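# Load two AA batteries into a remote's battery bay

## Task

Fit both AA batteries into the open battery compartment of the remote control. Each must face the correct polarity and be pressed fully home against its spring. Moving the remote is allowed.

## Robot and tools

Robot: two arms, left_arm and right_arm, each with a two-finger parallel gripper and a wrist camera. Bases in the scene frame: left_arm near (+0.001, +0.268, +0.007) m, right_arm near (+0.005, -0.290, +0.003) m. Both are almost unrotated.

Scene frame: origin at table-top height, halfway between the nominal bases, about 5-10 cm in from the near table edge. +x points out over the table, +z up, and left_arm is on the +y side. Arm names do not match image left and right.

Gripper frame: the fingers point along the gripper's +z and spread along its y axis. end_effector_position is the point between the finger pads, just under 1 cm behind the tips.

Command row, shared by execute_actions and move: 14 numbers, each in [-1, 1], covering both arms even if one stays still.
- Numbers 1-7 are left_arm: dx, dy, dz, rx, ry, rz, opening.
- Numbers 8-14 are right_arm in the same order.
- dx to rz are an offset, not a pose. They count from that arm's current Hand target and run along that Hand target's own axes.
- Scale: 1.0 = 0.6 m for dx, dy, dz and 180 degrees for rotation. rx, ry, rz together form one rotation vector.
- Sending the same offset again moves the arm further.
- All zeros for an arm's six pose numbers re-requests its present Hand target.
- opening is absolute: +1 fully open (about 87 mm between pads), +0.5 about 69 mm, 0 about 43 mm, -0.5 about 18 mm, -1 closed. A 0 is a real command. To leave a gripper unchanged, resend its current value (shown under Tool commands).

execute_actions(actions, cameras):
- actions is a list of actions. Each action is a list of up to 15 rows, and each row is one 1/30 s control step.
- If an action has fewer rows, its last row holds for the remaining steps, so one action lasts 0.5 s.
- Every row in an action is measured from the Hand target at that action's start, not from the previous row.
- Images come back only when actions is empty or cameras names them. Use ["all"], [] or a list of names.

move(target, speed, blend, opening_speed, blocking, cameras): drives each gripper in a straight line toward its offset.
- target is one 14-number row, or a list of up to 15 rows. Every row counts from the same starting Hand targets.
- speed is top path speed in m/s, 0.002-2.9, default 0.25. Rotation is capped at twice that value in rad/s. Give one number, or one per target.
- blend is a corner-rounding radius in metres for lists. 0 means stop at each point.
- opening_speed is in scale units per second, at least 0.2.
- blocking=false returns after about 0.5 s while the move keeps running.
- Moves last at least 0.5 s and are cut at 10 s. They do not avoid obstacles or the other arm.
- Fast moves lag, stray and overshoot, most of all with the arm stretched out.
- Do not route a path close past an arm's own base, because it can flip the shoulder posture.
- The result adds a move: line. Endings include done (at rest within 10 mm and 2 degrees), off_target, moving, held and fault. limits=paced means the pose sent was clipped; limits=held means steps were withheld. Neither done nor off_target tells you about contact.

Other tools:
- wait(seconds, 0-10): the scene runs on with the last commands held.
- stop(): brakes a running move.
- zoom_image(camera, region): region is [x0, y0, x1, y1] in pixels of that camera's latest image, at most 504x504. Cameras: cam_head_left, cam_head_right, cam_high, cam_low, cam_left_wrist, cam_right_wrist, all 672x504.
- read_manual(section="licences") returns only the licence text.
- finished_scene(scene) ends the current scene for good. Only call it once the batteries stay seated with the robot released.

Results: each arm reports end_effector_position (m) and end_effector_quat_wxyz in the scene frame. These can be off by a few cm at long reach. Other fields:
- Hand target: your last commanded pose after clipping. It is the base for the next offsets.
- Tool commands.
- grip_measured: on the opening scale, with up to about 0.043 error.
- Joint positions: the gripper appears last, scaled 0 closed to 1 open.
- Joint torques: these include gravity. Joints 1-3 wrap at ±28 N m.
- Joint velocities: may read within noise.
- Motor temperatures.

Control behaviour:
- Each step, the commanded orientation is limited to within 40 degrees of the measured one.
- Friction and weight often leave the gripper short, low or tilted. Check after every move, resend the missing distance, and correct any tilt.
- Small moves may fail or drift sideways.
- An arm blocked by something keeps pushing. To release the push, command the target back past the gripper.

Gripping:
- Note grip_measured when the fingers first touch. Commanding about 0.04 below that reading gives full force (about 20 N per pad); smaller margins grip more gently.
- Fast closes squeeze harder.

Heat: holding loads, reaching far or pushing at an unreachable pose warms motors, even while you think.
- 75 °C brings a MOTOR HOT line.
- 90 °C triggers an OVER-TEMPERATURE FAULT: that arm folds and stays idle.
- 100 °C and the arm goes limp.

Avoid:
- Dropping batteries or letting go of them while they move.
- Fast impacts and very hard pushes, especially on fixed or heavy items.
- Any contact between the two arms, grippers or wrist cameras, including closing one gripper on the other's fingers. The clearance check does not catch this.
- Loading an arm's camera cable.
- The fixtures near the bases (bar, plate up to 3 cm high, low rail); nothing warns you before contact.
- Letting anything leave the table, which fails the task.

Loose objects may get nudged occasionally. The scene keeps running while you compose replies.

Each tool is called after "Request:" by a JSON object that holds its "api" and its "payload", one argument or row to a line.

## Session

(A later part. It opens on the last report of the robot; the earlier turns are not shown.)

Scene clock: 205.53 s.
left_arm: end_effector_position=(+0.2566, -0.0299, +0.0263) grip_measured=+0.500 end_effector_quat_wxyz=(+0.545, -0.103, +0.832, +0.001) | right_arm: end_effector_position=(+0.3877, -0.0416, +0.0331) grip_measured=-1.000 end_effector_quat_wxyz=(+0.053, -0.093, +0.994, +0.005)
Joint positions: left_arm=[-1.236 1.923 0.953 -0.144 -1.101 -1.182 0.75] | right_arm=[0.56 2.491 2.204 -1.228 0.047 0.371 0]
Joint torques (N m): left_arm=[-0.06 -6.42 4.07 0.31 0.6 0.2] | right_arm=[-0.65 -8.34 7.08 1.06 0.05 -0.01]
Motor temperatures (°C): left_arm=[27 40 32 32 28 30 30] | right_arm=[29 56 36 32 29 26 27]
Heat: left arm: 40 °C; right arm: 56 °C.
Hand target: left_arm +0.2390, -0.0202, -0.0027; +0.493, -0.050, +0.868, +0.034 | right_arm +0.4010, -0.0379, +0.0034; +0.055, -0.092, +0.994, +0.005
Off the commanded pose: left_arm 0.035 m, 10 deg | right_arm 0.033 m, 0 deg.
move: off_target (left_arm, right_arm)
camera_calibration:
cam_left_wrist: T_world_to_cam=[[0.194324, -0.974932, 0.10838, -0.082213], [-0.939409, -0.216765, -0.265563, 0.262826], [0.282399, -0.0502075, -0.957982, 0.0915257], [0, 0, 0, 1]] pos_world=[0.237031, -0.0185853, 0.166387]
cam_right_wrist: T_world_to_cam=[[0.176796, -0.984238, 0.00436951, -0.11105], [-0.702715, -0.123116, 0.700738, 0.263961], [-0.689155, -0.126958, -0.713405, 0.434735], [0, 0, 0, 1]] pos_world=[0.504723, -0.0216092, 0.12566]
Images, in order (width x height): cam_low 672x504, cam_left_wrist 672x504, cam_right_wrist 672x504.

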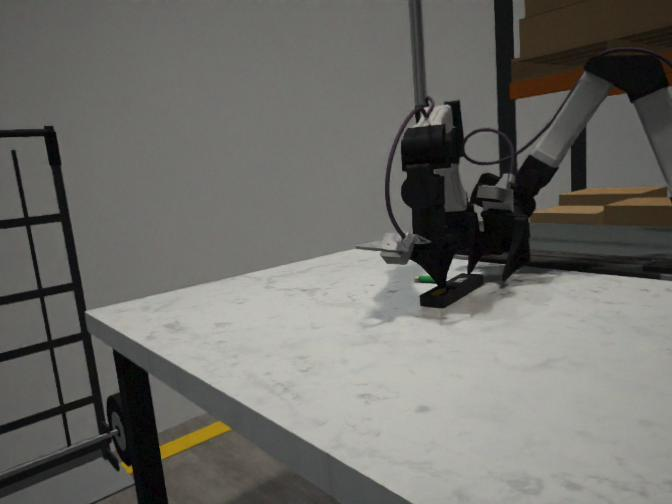

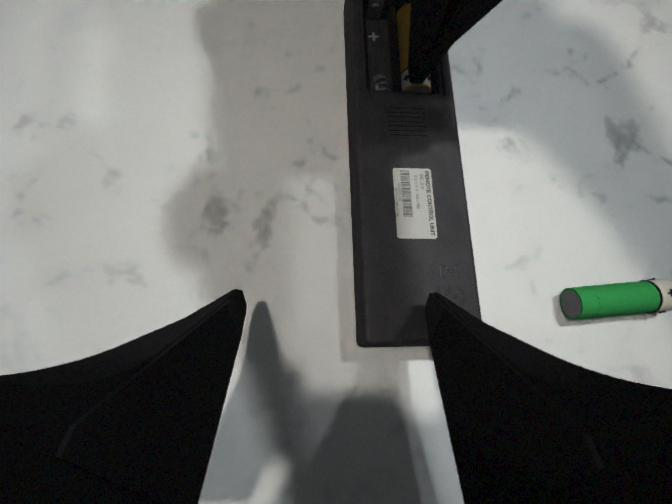

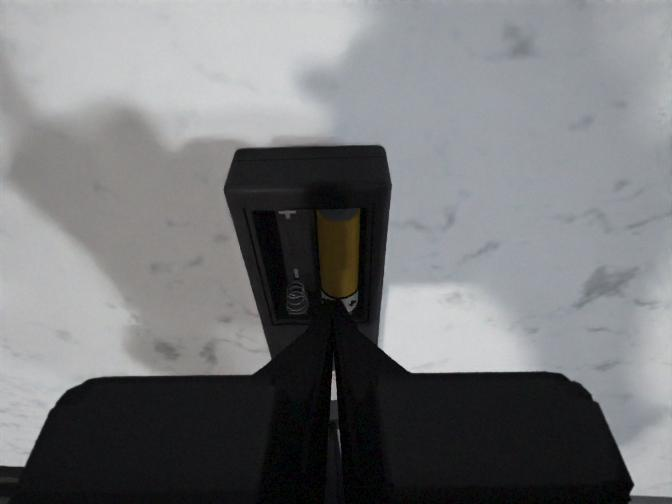

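Request:
{"api": "move", "payload": {
  "target": [
    [0,0,0,0,0,0,0.5,0.02,0,-0.035,0,0,0,-1],
    [0,0,0,0,0,0,0.5,0.028,0,-0.14,0,-0.06,0,-1]
  ],
  "speed": 0.12,
  "cameras": ["cam_right_wrist","cam_low","cam_left_wrist"]
}}

Request:
{"api": "zoom_image", "payload": {
  "camera": "cam_left_wrist",
  "region": [320, 0, 520, 200]
}}

Request:
{"api": "zoom_image", "payload": {
  "camera": "cam_right_wrist",
  "region": [220, 100, 420, 370]
}}

Request:
{"api": "zoom_image", "payload": {
  "camera": "cam_low",
  "region": [400, 240, 500, 310]
}}

Scene clock: 208.80 s.
left_arm: end_effector_position=(+0.2566, -0.0299, +0.0263) grip_measured=+0.500 end_effector_quat_wxyz=(+0.545, -0.103, +0.832, +0.001) | right_arm: end_effector_position=(+0.3735, -0.0451, +0.0737) grip_measured=-1.000 end_effector_quat_wxyz=(+0.128, -0.094, +0.987, +0.011)
Joint positions: left_arm=[-1.236 1.923 0.953 -0.144 -1.101 -1.182 0.75] | right_arm=[0.594 2.238 1.932 -1.071 0.11 0.392 0]
Joint torques (N m): left_arm=[-0.06 -6.41 4.07 0.31 0.6 0.19] | right_arm=[0.43 -16.2 5.94 0.82 0.16 0.14]
Motor temperatures (°C): left_arm=[27 40 32 32 28 30 30] | right_arm=[29 56 36 32 29 26 27]
Heat: left arm: 40 °C; right arm: 56 °C.
Hand target: left_arm +0.2391, -0.0202, -0.0027; +0.493, -0.050, +0.868, +0.034 | right_arm +0.3755, -0.0426, +0.0852; +0.149, -0.091, +0.985, +0.014
Off the commanded pose: left_arm 0.035 m, 10 deg | right_arm 0.012 m, 2 deg.
move: off_target (left_arm, right_arm)
camera_calibration:
cam_left_wrist: T_world_to_cam=[[0.194324, -0.974932, 0.10838, -0.082213], [-0.939409, -0.216765, -0.265563, 0.262826], [0.282399, -0.0502075, -0.957982, 0.0915257], [0, 0, 0, 1]] pos_world=[0.237031, -0.0185853, 0.166387]
cam_right_wrist: T_world_to_cam=[[0.178523, -0.983919, 0.00569076, -0.112983], [-0.798194, -0.141438, 0.585561, 0.268378], [-0.57534, -0.109078, -0.810608, 0.419087], [0, 0, 0, 1]] pos_world=[0.475505, -0.0274937, 0.183206]
Images, in order (width x height): cam_low 672x504, cam_left_wrist 672x504, cam_right_wrist 672x504.

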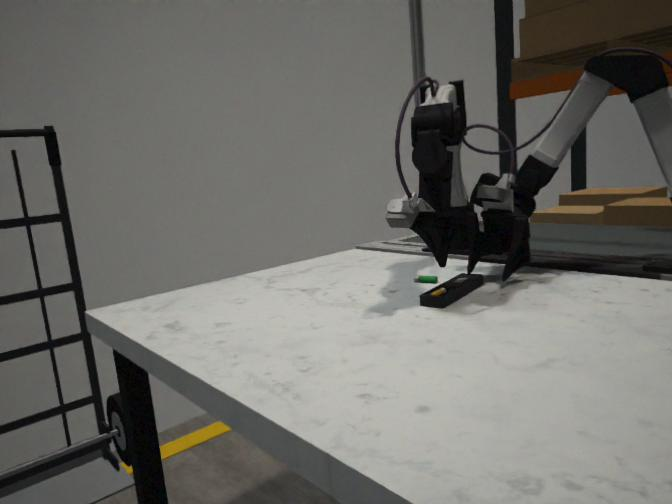

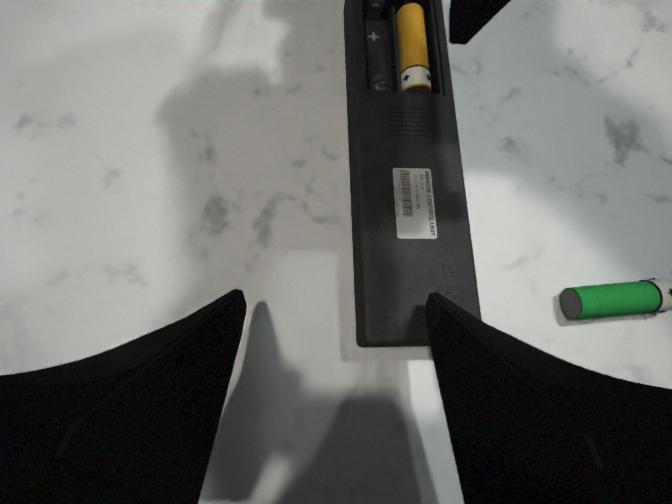

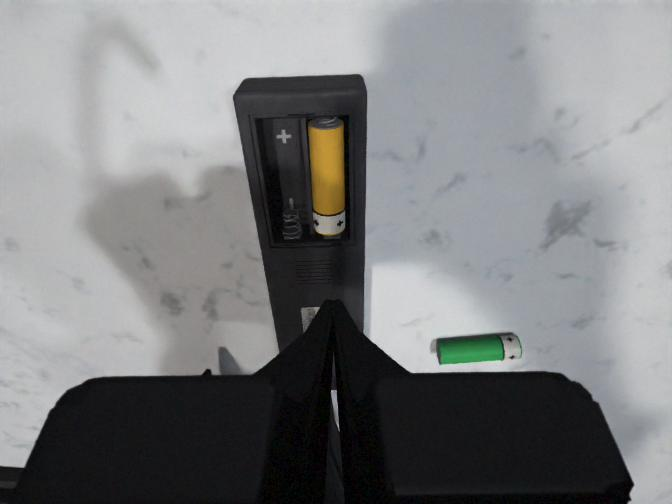

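Scaled by 2.520 from the camera's 672x504 image, which has a finer 960x720 frame.

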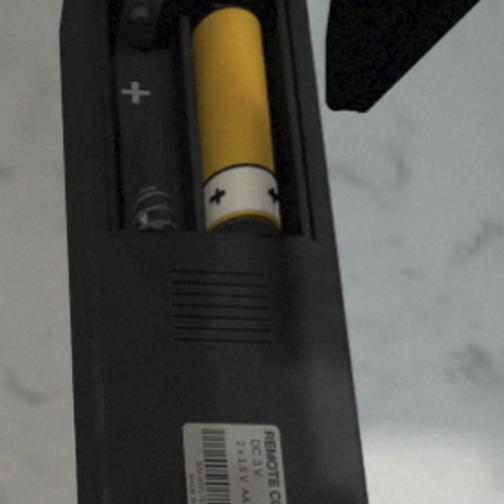

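Scaled by 1.867 from the camera's 672x504 image, which has a finer 960x720 frame.

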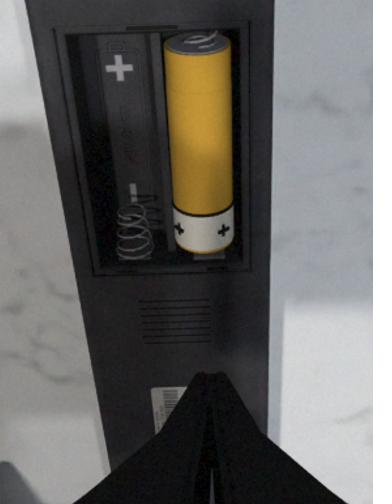

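Scaled by 5.040 from the camera's 672x504 image, which has a finer 960x720 frame.

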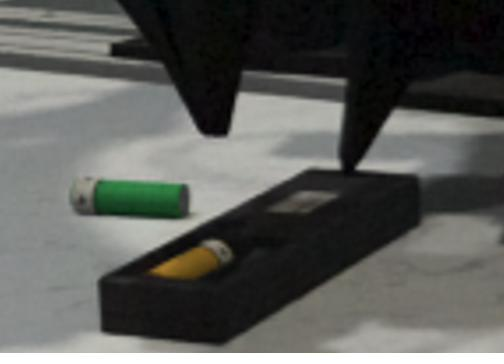

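Request:
{"api": "move", "payload": {
  "target": [
    [0,0,0,0,0,0,0.5,0.0115,0.003,0.066,0,0.04,0,-1],
    [0,0,0,0,0,0,0.5,0.033,0.003,0.138,0,0.04,0,-1],
    [0,0,0,0,0,0,0.5,0.025,0.003,0.14,0,0.04,0,-1],
    [0,0,0,0,0,0,0.5,0.0115,0.003,0.0,0,0.0,0,-1]
  ],
  "speed": 0.08,
  "cameras": ["cam_right_wrist","cam_low","cam_left_wrist"]
}}

Request:
{"api": "zoom_image", "payload": {
  "camera": "cam_left_wrist",
  "region": [320, 0, 520, 200]
}}

Request:
{"api": "zoom_image", "payload": {
  "camera": "cam_right_wrist",
  "region": [220, 100, 420, 370]
}}

Request:
{"api": "zoom_image", "payload": {
  "camera": "cam_low",
  "region": [400, 240, 500, 310]
}}

Scene clock: 219.77 s.
left_arm: end_effector_position=(+0.2566, -0.0299, +0.0263) grip_measured=+0.500 end_effector_quat_wxyz=(+0.545, -0.103, +0.832, +0.001) | right_arm: end_effector_position=(+0.3699, -0.0424, +0.0712) grip_measured=-1.000 end_effector_quat_wxyz=(+0.135, -0.093, +0.986, +0.014)
Joint positions: left_arm=[-1.236 1.923 0.953 -0.144 -1.101 -1.182 0.75] | right_arm=[0.604 2.214 1.882 -1.031 0.112 0.401 0]
Joint torques (N m): left_arm=[-0.06 -6.42 4.07 0.31 0.6 0.19] | right_arm=[0.42 -15.94 6.34 0.7 0.19 0.12]
Motor temperatures (°C): left_arm=[27 40 32 32 28 30 30] | right_arm=[29 56 36 32 29 26 27]
Heat: left arm: 40 °C; right arm: 56 °C.
Hand target: left_arm +0.2391, -0.0202, -0.0027; +0.493, -0.050, +0.868, +0.034 | right_arm +0.3687, -0.0421, +0.0831; +0.149, -0.091, +0.985, +0.014
Off the commanded pose: left_arm 0.035 m, 10 deg | right_arm 0.012 m, 2 deg.
move: off_target (left_arm, right_arm)
camera_calibration:
cam_left_wrist: T_world_to_cam=[[0.194324, -0.974932, 0.10838, -0.082213], [-0.939409, -0.216765, -0.265563, 0.262826], [0.282399, -0.0502075, -0.957982, 0.0915257], [0, 0, 0, 1]] pos_world=[0.237031, -0.0185853, 0.166387]
cam_right_wrist: T_world_to_cam=[[0.178371, -0.983963, -0.000135763, -0.109087], [-0.806076, -0.146203, 0.573469, 0.270899], [-0.564292, -0.102181, -0.819227, 0.41208], [0, 0, 0, 1]] pos_world=[0.470356, -0.0256242, 0.18222]
Images, in order (width x height): cam_low 672x504, cam_left_wrist 672x504, cam_right_wrist 672x504.

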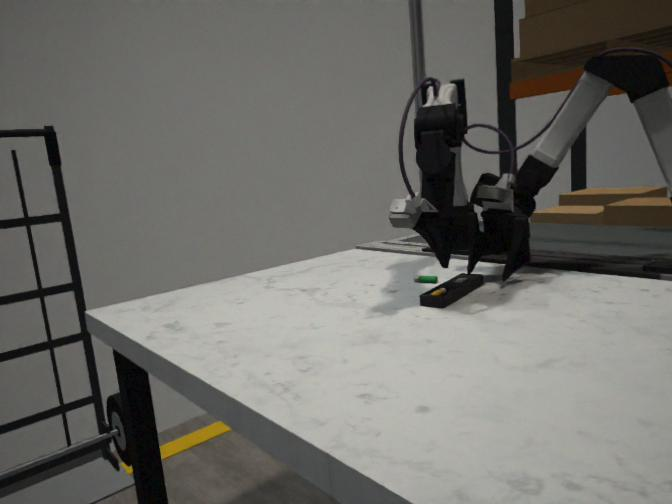

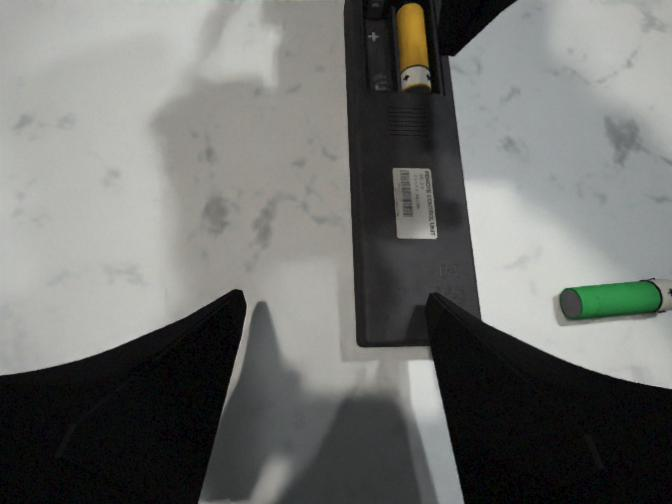

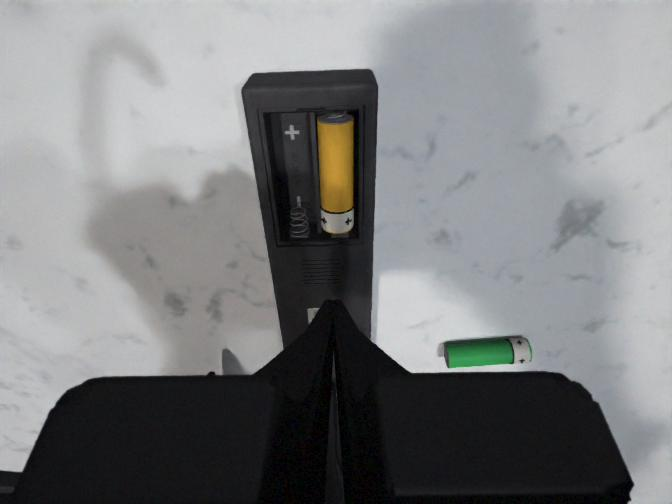

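Scaled by 2.520 from the camera's 672x504 image, which has a finer 960x720 frame.

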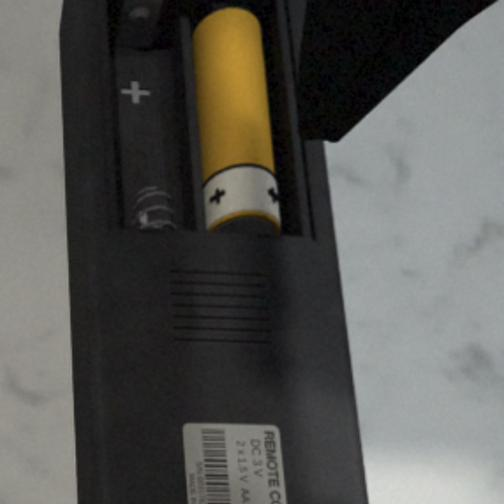

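Scaled by 1.867 from the camera's 672x504 image, which has a finer 960x720 frame.

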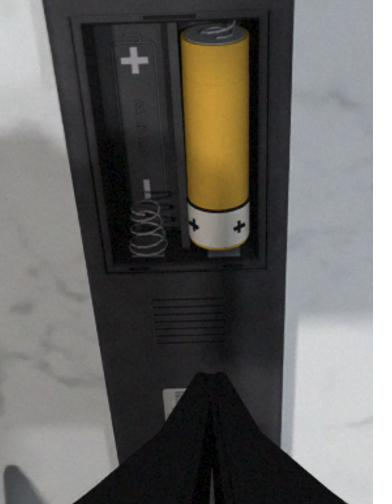

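Scaled by 5.040 from the camera's 672x504 image, which has a finer 960x720 frame.

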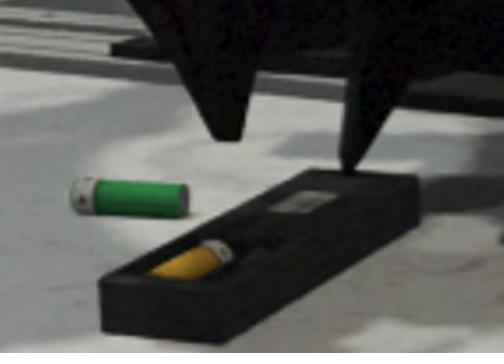

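Request:
{"api": "zoom_image", "payload": {
  "camera": "cam_right_wrist",
  "region": [260, 90, 390, 260]
}}

Request:
{"api": "zoom_image", "payload": {
  "camera": "cam_left_wrist",
  "region": [340, 0, 460, 110]
}}

Scaled by 2.965 from the camera's 672x504 image, which has a finer 960x720 frame.

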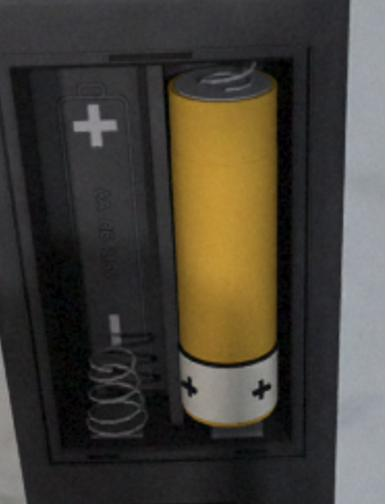

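Scaled by 4.200 from the camera's 672x504 image, which has a finer 960x720 frame.

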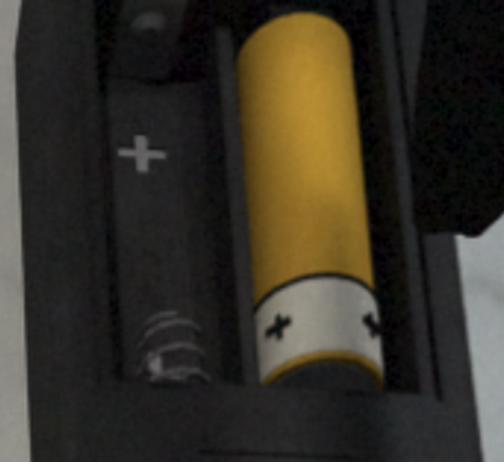

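Request:
{"api": "move", "payload": {
  "target": [
    [-0.057,0,-0.034,0,0,0,0.5,0,0,0,0,0,0,-1],
    [-0.061,0.12,-0.058,0,0,0,0.5,0,0,0,0,0,0,-1],
    [-0.061,0.12,-0.058,0,0,0,0.5,0.154,-0.184,-0.05,0.072,0.0766,0.477,0.1]
  ],
  "speed": 0.2,
  "cameras": ["cam_left_wrist","cam_right_wrist","cam_head_right"]
}}

Scene clock: 231.60 s.
left_arm: end_effector_position=(+0.2200, +0.0462, +0.0469) grip_measured=+0.500 end_effector_quat_wxyz=(+0.495, -0.049, +0.867, +0.036) | right_arm: end_effector_position=(+0.2957, -0.1701, +0.0776) grip_measured=+0.100 end_effector_quat_wxyz=(+0.002, +0.610, +0.792, -0.013)
Joint positions: left_arm=[-1.222 1.585 0.736 -0.355 -0.994 -1.12 0.75] | right_arm=[0.284 1.813 1.342 -1.157 0.039 1.597 0.55]
Joint torques (N m): left_arm=[0.7 -6.9 4.6 1.08 -0.45 -0.07] | right_arm=[-0.47 -11.34 5.2 0.13 -0.11 0.1]
Motor temperatures (°C): left_arm=[27 41 32 32 28 30 30] | right_arm=[29 59 36 32 29 26 27]
Heat: left arm: 41 °C; right arm: 59 °C.
Hand target: left_arm +0.2195, +0.0495, +0.0473; +0.493, -0.050, +0.868, +0.035 | right_arm +0.2935, -0.1685, +0.0845; +0.000, +0.615, +0.788, +0.000
Off the commanded pose: left_arm 0.003 m, 0 deg | right_arm 0.007 m, 2 deg.
move: done
camera_calibration:
cam_left_wrist: T_world_to_cam=[[0.142974, -0.989556, -0.0183876, 0.0147117], [-0.977489, -0.138269, -0.159362, 0.250148], [0.155155, 0.0407583, -0.987049, 0.150509], [0, 0, 0, 1]] pos_world=[0.219062, 0.0430114, 0.188694]
cam_right_wrist: T_world_to_cam=[[-0.968546, -0.247737, 0.0233364, 0.240925], [-0.14402, 0.634586, 0.759315, 0.111384], [-0.202919, 0.732071, -0.650305, 0.384284], [0, 0, 0, 1]] pos_world=[0.327367, -0.29232, 0.159703]
Images, in order (width x height): cam_head_right 672x504, cam_left_wrist 672x504, cam_right_wrist 672x504.

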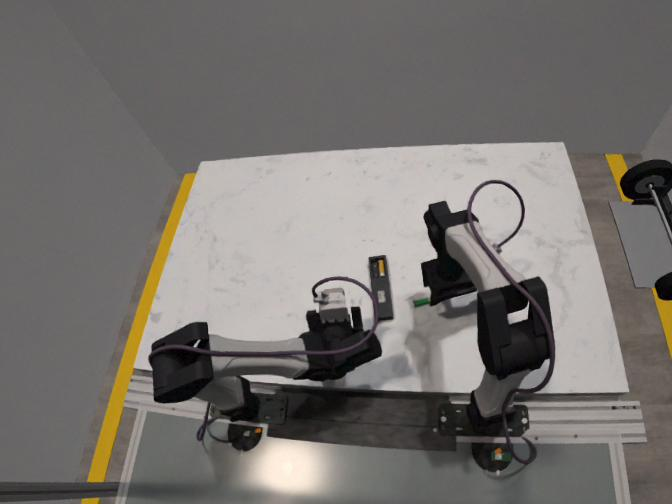

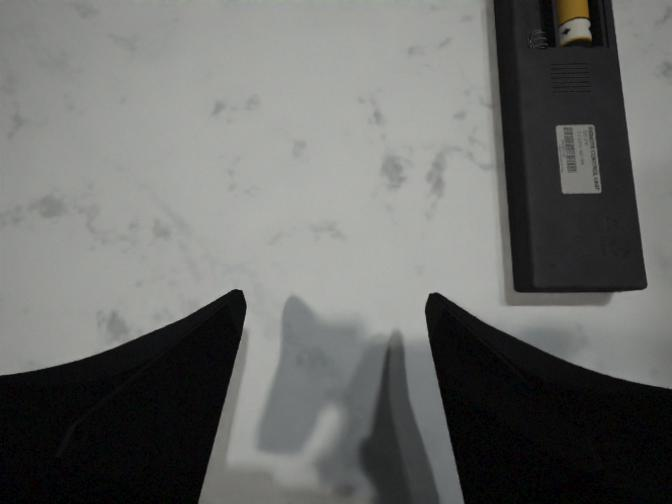

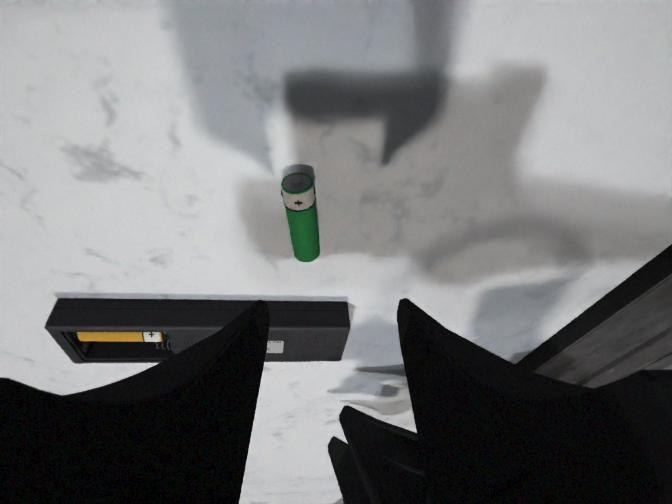

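Request:
{"api": "move", "payload": {
  "target": [0,0,0,0,0,0,0.5,0.03,0.023,0.0667,0,0,0,0.1],
  "speed": 0.15,
  "cameras": ["cam_right_wrist"]
}}

Scene clock: 235.00 s.
left_arm: end_effector_position=(+0.2200, +0.0462, +0.0469) grip_measured=+0.500 end_effector_quat_wxyz=(+0.495, -0.049, +0.867, +0.036) | right_arm: end_effector_position=(+0.3032, -0.1539, +0.0471) grip_measured=+0.100 end_effector_quat_wxyz=(+0.006, +0.615, +0.789, -0.007)
Joint positions: left_arm=[-1.222 1.585 0.736 -0.355 -0.994 -1.12 0.75] | right_arm=[0.321 1.87 1.287 -1.031 0.035 1.647 0.55]
Joint torques (N m): left_arm=[0.7 -6.9 4.59 1.08 -0.45 -0.07] | right_arm=[0.53 -8.36 5.46 0.31 -0.15 0.13]
Motor temperatures (°C): left_arm=[27 41 32 32 28 30 30] | right_arm=[29 58 36 31 29 26 27]
Heat: left arm: 41 °C; right arm: 58 °C.
Hand target: left_arm +0.2195, +0.0495, +0.0473; +0.493, -0.050, +0.868, +0.035 | right_arm +0.3025, -0.1477, +0.0443; +0.000, +0.616, +0.788, +0.000
Off the commanded pose: left_arm 0.003 m, 0 deg | right_arm 0.007 m, 1 deg.
move: done
camera_calibration:
cam_right_wrist: T_world_to_cam=[[-0.971889, -0.2353, 0.00813207, 0.256619], [-0.146576, 0.63173, 0.761205, 0.125596], [-0.184249, 0.738614, -0.648461, 0.349404], [0, 0, 0, 1]] pos_world=[0.332192, -0.277035, 0.128884]
Images, in order (width x height): cam_right_wrist 672x504.

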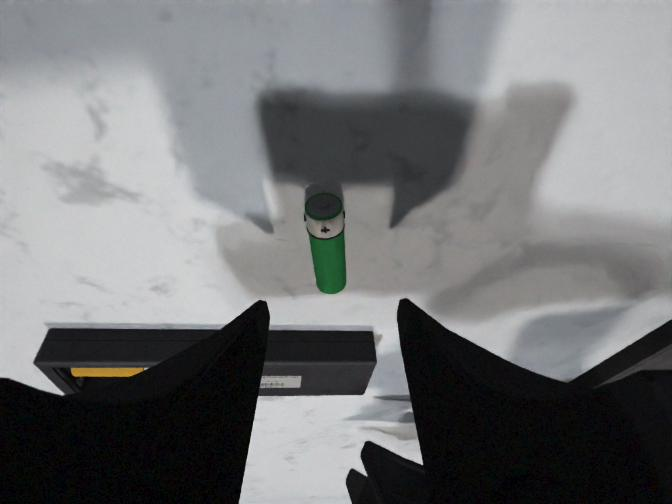

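Request:
{"api": "move", "payload": {
  "target": [
    [0,0,0,0,0,0,0.5,-0.043,0.002,0,0,0,0,0.1],
    [0,0,0,0,0,0,0.5,-0.043,0.002,0.051,0,0,0,0.1]
  ],
  "speed": 0.12,
  "cameras": ["cam_right_wrist"]
}}

Scene clock: 237.60 s.
left_arm: end_effector_position=(+0.2200, +0.0462, +0.0469) grip_measured=+0.500 end_effector_quat_wxyz=(+0.495, -0.049, +0.867, +0.036) | right_arm: end_effector_position=(+0.3091, -0.1740, +0.0161) grip_measured=+0.100 end_effector_quat_wxyz=(+0.004, +0.616, +0.788, -0.006)
Joint positions: left_arm=[-1.222 1.585 0.736 -0.355 -0.994 -1.12 0.75] | right_arm=[0.254 1.913 1.212 -0.914 0.035 1.583 0.55]
Joint torques (N m): left_arm=[0.69 -6.9 4.6 1.08 -0.45 -0.07] | right_arm=[-0.5 -8.66 5.2 0.28 -0.07 0]
Motor temperatures (°C): left_arm=[27 41 32 32 28 30 30] | right_arm=[29 58 36 31 29 26 27]
Heat: left arm: 41 °C; right arm: 58 °C.
Hand target: left_arm +0.2195, +0.0495, +0.0473; +0.493, -0.050, +0.868, +0.035 | right_arm +0.3099, -0.1724, +0.0137; +0.000, +0.616, +0.788, +0.000
Off the commanded pose: left_arm 0.003 m, 0 deg | right_arm 0.003 m, 1 deg.
move: done
camera_calibration:
cam_right_wrist: T_world_to_cam=[[-0.972476, -0.232758, 0.0106516, 0.258423], [-0.142483, 0.630231, 0.763222, 0.161218], [-0.184359, 0.740697, -0.646049, 0.345603], [0, 0, 0, 1]] pos_world=[0.337996, -0.297442, 0.0974791]
Images, in order (width x height): cam_right_wrist 672x504.

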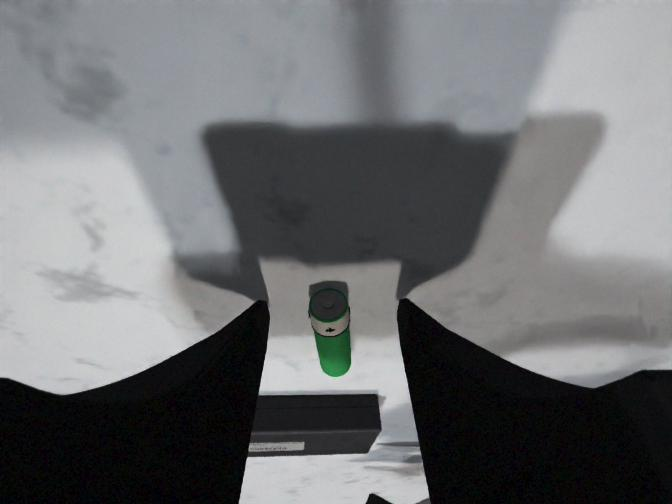

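Request:
{"api": "move", "payload": {
  "target": [
    [0,0,0,0,0,0,0.5,0.022,0.0,0,0,0,0,0.1],
    [0,0,0,0,0,0,0.5,0.022,0,0,0,0,0,-0.7],
    [0,0,0,0,0,0,0.5,0.022,0,-0.12,0,0,0,-0.7]
  ],
  "speed": 0.12,
  "opening_speed": 0.8,
  "cameras": ["cam_right_wrist"]
}}

Scene clock: 242.00 s.
left_arm: end_effector_position=(+0.2200, +0.0462, +0.0469) grip_measured=+0.500 end_effector_quat_wxyz=(+0.495, -0.049, +0.867, +0.036) | right_arm: end_effector_position=(+0.2990, -0.1683, +0.0701) grip_measured=-0.609 end_effector_quat_wxyz=(-0.009, +0.615, +0.788, -0.026)
Joint positions: left_arm=[-1.222 1.585 0.736 -0.355 -0.994 -1.12 0.75] | right_arm=[0.283 1.862 1.37 -1.17 0.035 1.611 0.196]
Joint torques (N m): left_arm=[0.69 -6.9 4.6 1.08 -0.45 -0.07] | right_arm=[0.7 -11.26 9.26 0.05 -0.1 0.16]
Motor temperatures (°C): left_arm=[27 41 33 32 28 30 30] | right_arm=[29 56 36 31 29 26 27]
Heat: left arm: 41 °C; right arm: 56 °C.
Hand target: left_arm +0.2195, +0.0495, +0.0473; +0.493, -0.050, +0.868, +0.035 | right_arm +0.3067, -0.1596, +0.0857; +0.000, +0.615, +0.788, +0.000
Off the commanded pose: left_arm 0.003 m, 0 deg | right_arm 0.019 m, 3 deg.
move: off_target (right_arm)
camera_calibration:
cam_right_wrist: T_world_to_cam=[[-0.970623, -0.233911, 0.0563615, 0.245486], [-0.110295, 0.640745, 0.75979, 0.107368], [-0.213837, 0.731253, -0.647721, 0.381706], [0, 0, 0, 1]] pos_world=[0.33174, -0.290497, 0.151826]
Images, in order (width x height): cam_right_wrist 672x504.

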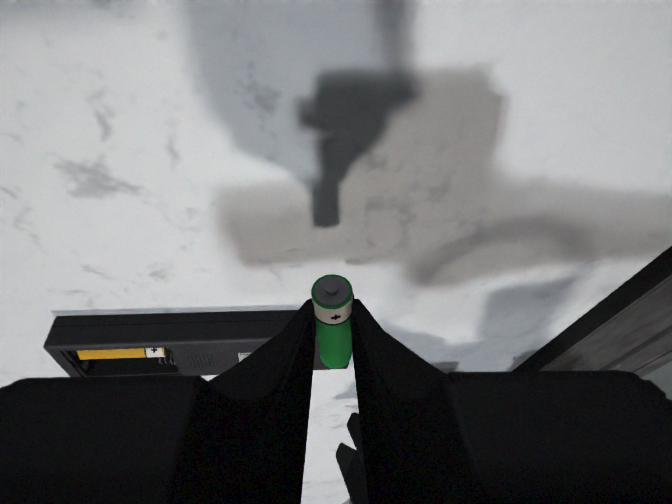

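Request:
{"api": "move", "payload": {
  "target": [
    [0.044,-0.105,-0.0,0,0,0,0.5,0.186,0.229,0,-0.075,-0.0804,-0.4736,-0.7],
    [0.044,-0.105,0.024,0,0,0,0.5,0.186,0.229,0,-0.075,-0.0804,-0.4736,-0.7]
  ],
  "speed": 0.2,
  "cameras": ["cam_right_wrist","cam_left_wrist","cam_low"]
}}

Request:
{"api": "zoom_image", "payload": {
  "camera": "cam_right_wrist",
  "region": [220, 130, 420, 400]
}}

Scene clock: 252.90 s.
left_arm: end_effector_position=(+0.2232, -0.0116, +0.0179) grip_measured=+0.500 end_effector_quat_wxyz=(+0.491, -0.049, +0.869, +0.034) | right_arm: end_effector_position=(+0.4078, -0.0238, +0.0809) grip_measured=-0.609 end_effector_quat_wxyz=(+0.144, -0.081, +0.986, +0.012)
Joint positions: left_arm=[-1.274 1.861 0.935 -0.354 -1 -1.211 0.75] | right_arm=[0.595 2.411 2.247 -1.186 0.126 0.414 0.196]
Joint torques (N m): left_arm=[0.61 -6.38 5.82 1.08 -0.59 -0.06] | right_arm=[0.42 -13.22 10.63 0.7 0.13 0]
Motor temperatures (°C): left_arm=[27 41 33 32 28 30 30] | right_arm=[29 55 38 31 29 26 28]
Heat: left arm: 41 °C; right arm: 55 °C.
Hand target: left_arm +0.2258, -0.0130, +0.0166; +0.493, -0.050, +0.868, +0.034 | right_arm +0.4130, -0.0181, +0.0859; +0.156, -0.086, +0.984, +0.014
Off the commanded pose: left_arm 0.003 m, 0 deg | right_arm 0.009 m, 2 deg.
move: done
camera_calibration:
cam_left_wrist: T_world_to_cam=[[0.140076, -0.990034, -0.0145683, -0.0428558], [-0.979252, -0.136344, -0.149922, 0.240935], [0.146441, 0.0352664, -0.988591, 0.125716], [0, 0, 0, 1]] pos_world=[0.223529, -0.0140122, 0.159779]
cam_right_wrist: T_world_to_cam=[[0.153563, -0.988136, 0.00218043, -0.087776], [-0.819642, -0.126145, 0.558815, 0.305859], [-0.551911, -0.0876006, -0.829289, 0.43938], [0, 0, 0, 1]] pos_world=[0.506673, -0.00966217, 0.193645]
Images, in order (width x height): cam_low 672x504, cam_left_wrist 672x504, cam_right_wrist 672x504.

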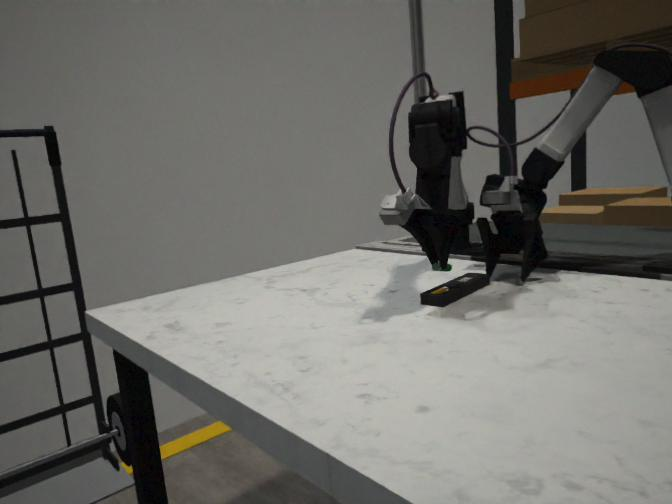

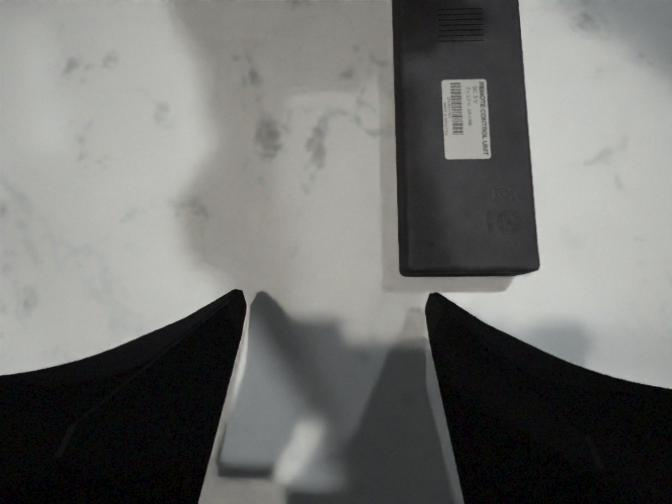

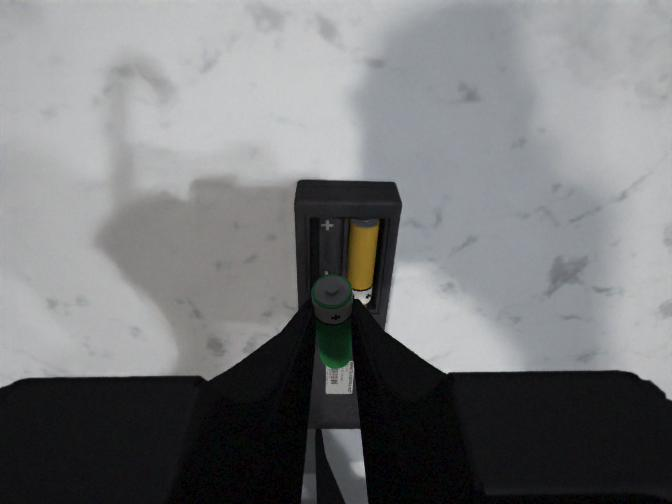

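Scaled by 1.867 from the camera's 672x504 image, which has a finer 960x720 frame.

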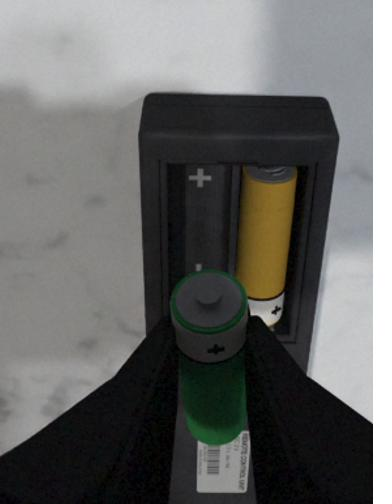

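Request:
{"api": "move", "payload": {
  "target": [0,0,0,0,0,0,0.5,0.02,0.0025,0.062,0,0,0,-0.7],
  "speed": 0.12,
  "cameras": ["cam_right_wrist","cam_left_wrist","cam_low"]
}}

Request:
{"api": "zoom_image", "payload": {
  "camera": "cam_right_wrist",
  "region": [220, 130, 420, 400]
}}

Request:
{"api": "zoom_image", "payload": {
  "camera": "cam_low",
  "region": [400, 240, 500, 310]
}}

Scene clock: 255.30 s.
left_arm: end_effector_position=(+0.2233, -0.0117, +0.0180) grip_measured=+0.500 end_effector_quat_wxyz=(+0.491, -0.049, +0.869, +0.033) | right_arm: end_effector_position=(+0.4132, -0.0199, +0.0512) grip_measured=-0.609 end_effector_quat_wxyz=(+0.152, -0.080, +0.985, +0.017)
Joint positions: left_arm=[-1.274 1.861 0.935 -0.353 -1 -1.211 0.75] | right_arm=[0.595 2.411 2.127 -1.046 0.126 0.414 0.196]
Joint torques (N m): left_arm=[0.61 -6.37 5.82 1.04 -0.59 -0.06] | right_arm=[0.61 -14 6.19 0.88 0.12 0]
Motor temperatures (°C): left_arm=[27 41 33 32 28 30 30] | right_arm=[29 56 38 31 29 26 28]
Heat: left arm: 41 °C; right arm: 56 °C.
Hand target: left_arm +0.2258, -0.0130, +0.0166; +0.493, -0.050, +0.868, +0.034 | right_arm +0.4128, -0.0166, +0.0468; +0.156, -0.086, +0.984, +0.014
Off the commanded pose: left_arm 0.003 m, 0 deg | right_arm 0.006 m, 1 deg.
move: done
camera_calibration:
cam_left_wrist: T_world_to_cam=[[0.139916, -0.990062, -0.0141645, -0.0429008], [-0.979245, -0.136241, -0.15006, 0.241055], [0.146639, 0.0348663, -0.988575, 0.125649], [0, 0, 0, 1]] pos_world=[0.223629, -0.0140139, 0.159779]
cam_right_wrist: T_world_to_cam=[[0.153416, -0.988142, -0.00621153, -0.0841657], [-0.828542, -0.132058, 0.544131, 0.331669], [-0.538499, -0.0783322, -0.838977, 0.413185], [0, 0, 0, 1]] pos_world=[0.510214, -0.00700256, 0.165658]
Images, in order (width x height): cam_low 672x504, cam_left_wrist 672x504, cam_right_wrist 672x504.

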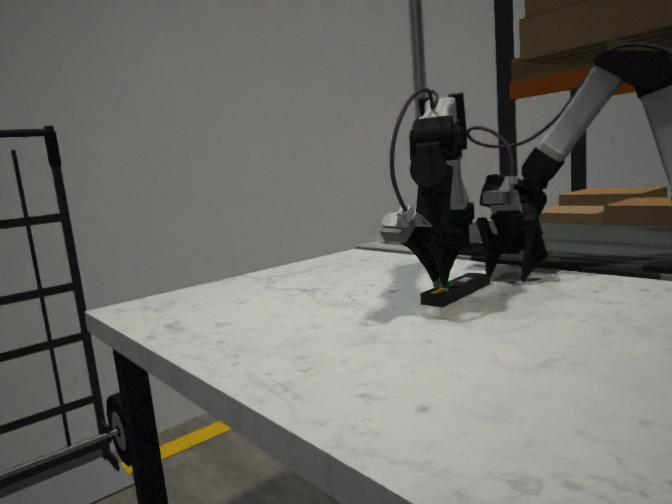

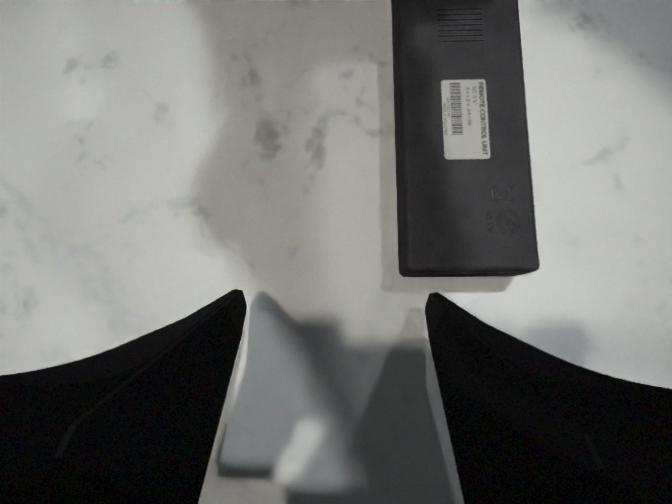

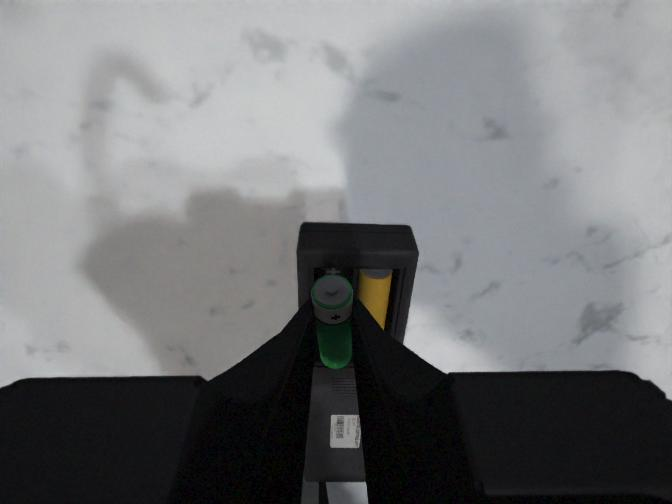

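Scaled by 1.867 from the camera's 672x504 image, which has a finer 960x720 frame.

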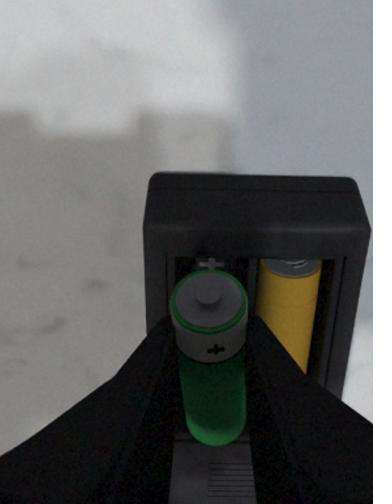

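Scaled by 5.040 from the camera's 672x504 image, which has a finer 960x720 frame.

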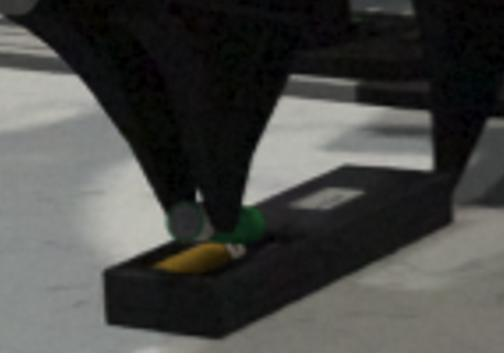

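Request:
{"api": "move", "payload": {
  "target": [
    [0,0,0,0,0,0,0.5,-0.009,0,0.003,0,0,0,-0.7],
    [0,0,0,0,0,0,0.5,-0.001,0,0.029,0,0,0,-0.7]
  ],
  "speed": 0.07,
  "cameras": ["cam_right_wrist","cam_left_wrist","cam_low"]
}}

Request:
{"api": "zoom_image", "payload": {
  "camera": "cam_right_wrist",
  "region": [220, 130, 420, 400]
}}

Request:
{"api": "zoom_image", "payload": {
  "camera": "cam_low",
  "region": [400, 240, 500, 310]
}}

Scene clock: 258.47 s.
left_arm: end_effector_position=(+0.2233, -0.0117, +0.0180) grip_measured=+0.500 end_effector_quat_wxyz=(+0.491, -0.049, +0.869, +0.033) | right_arm: end_effector_position=(+0.4166, -0.0176, +0.0404) grip_measured=-0.609 end_effector_quat_wxyz=(+0.152, -0.082, +0.985, +0.017)
Joint positions: left_arm=[-1.274 1.861 0.935 -0.353 -1 -1.211 0.75] | right_arm=[0.595 2.433 2.124 -1.02 0.126 0.411 0.196]
Joint torques (N m): left_arm=[0.61 -6.38 5.82 1.03 -0.59 -0.06] | right_arm=[0.17 -13.24 5.35 1.02 0.13 -0.03]
Motor temperatures (°C): left_arm=[27 41 33 32 28 30 30] | right_arm=[29 56 38 31 29 26 28]
Heat: left arm: 41 °C; right arm: 56 °C.
Hand target: left_arm +0.2258, -0.0129, +0.0166; +0.493, -0.050, +0.868, +0.034 | right_arm +0.4187, -0.0155, +0.0304; +0.156, -0.086, +0.984, +0.014
Off the commanded pose: left_arm 0.003 m, 0 deg | right_arm 0.010 m, 1 deg.
move: done
camera_calibration:
cam_left_wrist: T_world_to_cam=[[0.139916, -0.990062, -0.0141645, -0.0429008], [-0.979245, -0.136241, -0.15006, 0.241055], [0.146639, 0.0348663, -0.988575, 0.125649], [0, 0, 0, 1]] pos_world=[0.223629, -0.0140139, 0.159779]
cam_right_wrist: T_world_to_cam=[[0.156628, -0.987643, -0.00530058, -0.0839505], [-0.82839, -0.134291, 0.543816, 0.34053], [-0.537808, -0.0807861, -0.839188, 0.405857], [0, 0, 0, 1]] pos_world=[0.513514, -0.00439521, 0.15496]
Images, in order (width x height): cam_low 672x504, cam_left_wrist 672x504, cam_right_wrist 672x504.

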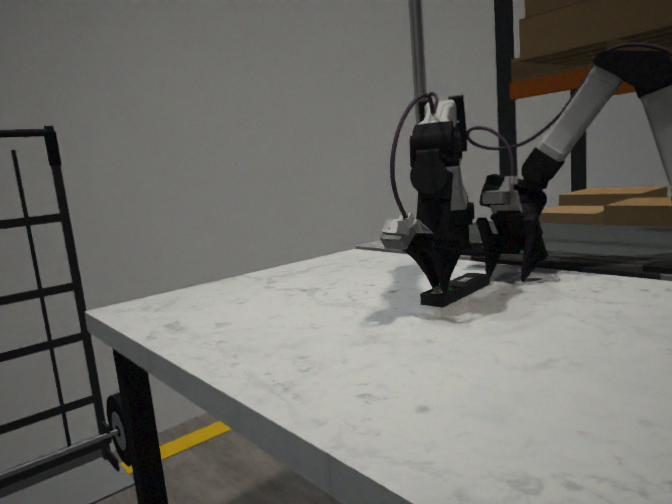

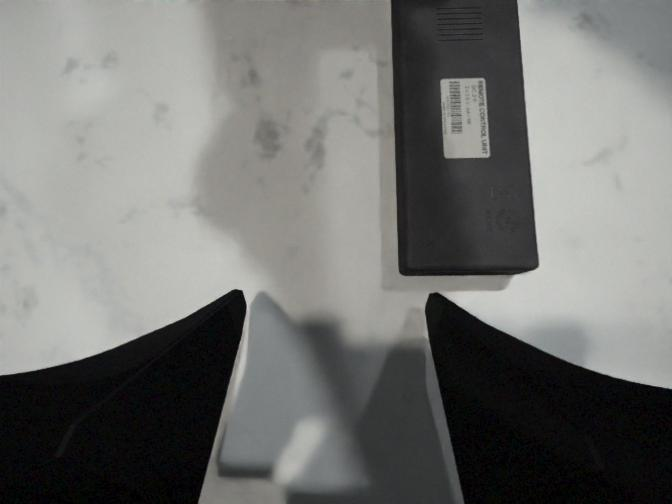

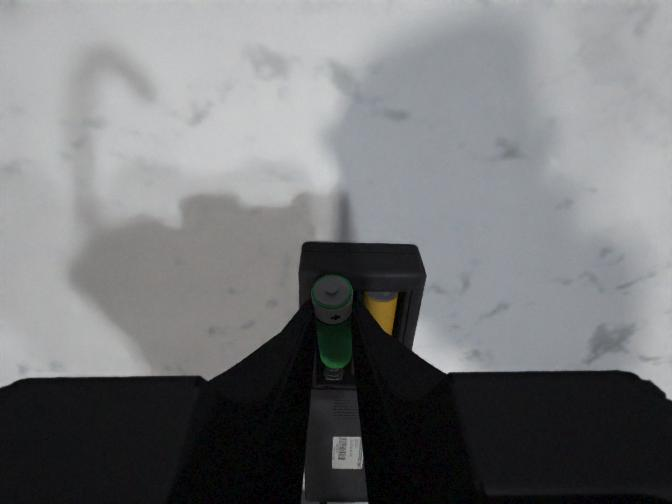

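Scaled by 1.867 from the camera's 672x504 image, which has a finer 960x720 frame.

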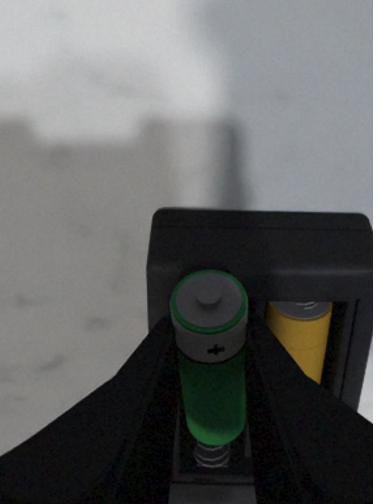

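Scaled by 5.040 from the camera's 672x504 image, which has a finer 960x720 frame.

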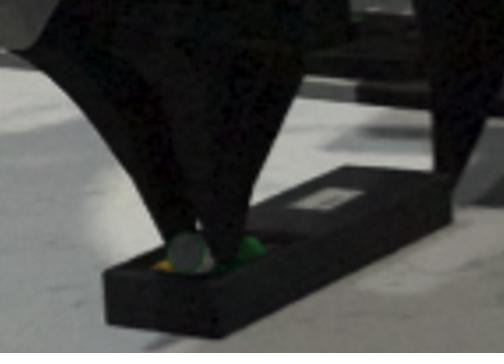

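Request:
{"api": "move", "payload": {
  "target": [
    [0,0,0,0,0,0,0.5,0.03,0,0.003,0,0,0,-0.75]
  ],
  "speed": 0.05,
  "cameras": ["cam_right_wrist","cam_left_wrist"]
}}

Request:
{"api": "zoom_image", "payload": {
  "camera": "cam_right_wrist",
  "region": [220, 130, 420, 400]
}}

Scene clock: 260.33 s.
left_arm: end_effector_position=(+0.2233, -0.0117, +0.0180) grip_measured=+0.500 end_effector_quat_wxyz=(+0.491, -0.049, +0.869, +0.033) | right_arm: end_effector_position=(+0.4150, -0.0175, +0.0388) grip_measured=-0.609 end_effector_quat_wxyz=(+0.176, -0.082, +0.981, +0.025)
Joint positions: left_arm=[-1.274 1.861 0.935 -0.353 -1 -1.21 0.75] | right_arm=[0.601 2.365 1.991 -0.905 0.136 0.411 0.196]
Joint torques (N m): left_arm=[0.61 -6.38 5.82 1.04 -0.59 -0.07] | right_arm=[0.91 -13.01 3.88 0.8 0.11 0.12]
Motor temperatures (°C): left_arm=[27 41 33 32 28 30 30] | right_arm=[29 57 38 31 29 26 28]
Heat: left arm: 41 °C; right arm: 57 °C.
Hand target: left_arm +0.2258, -0.0129, +0.0166; +0.493, -0.050, +0.868, +0.034 | right_arm +0.4022, -0.0183, +0.0230; +0.156, -0.086, +0.984, +0.014
Off the commanded pose: left_arm 0.003 m, 0 deg | right_arm 0.020 m, 3 deg.
move: off_target (right_arm)
camera_calibration:
cam_left_wrist: T_world_to_cam=[[0.13977, -0.990078, -0.0145024, -0.0429122], [-0.979281, -0.136048, -0.15, 0.241043], [0.146539, 0.0351674, -0.98858, 0.12568], [0, 0, 0, 1]] pos_world=[0.223629, -0.0141128, 0.159779]
cam_right_wrist: T_world_to_cam=[[0.159409, -0.987061, -0.0172819, -0.0841867], [-0.852459, -0.146458, 0.50186, 0.351562], [-0.497898, -0.0652691, -0.864776, 0.388298], [0, 0, 0, 1]] pos_world=[0.506445, -0.00626454, 0.157901]
Images, in order (width x height): cam_left_wrist 672x504, cam_right_wrist 672x504.

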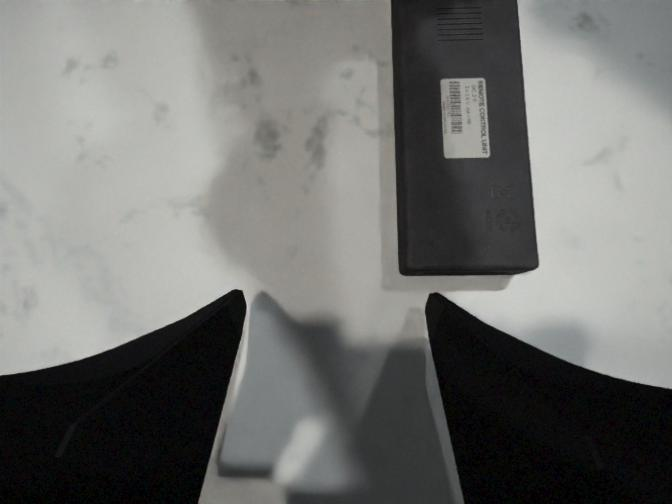

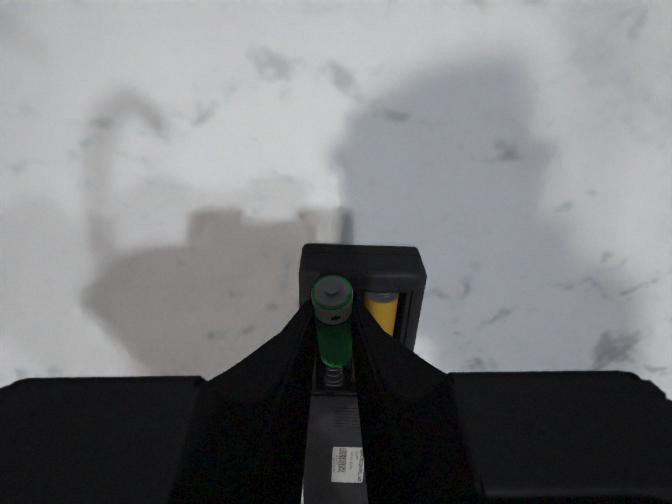

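Scaled by 1.867 from the camera's 672x504 image, which has a finer 960x720 frame.

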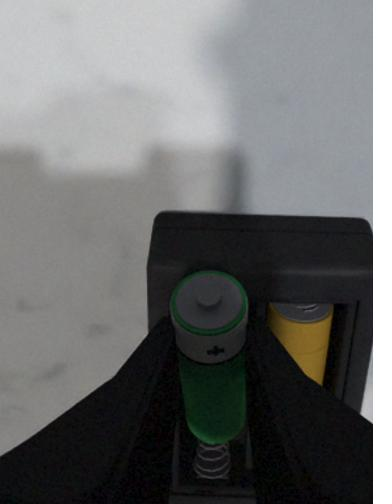

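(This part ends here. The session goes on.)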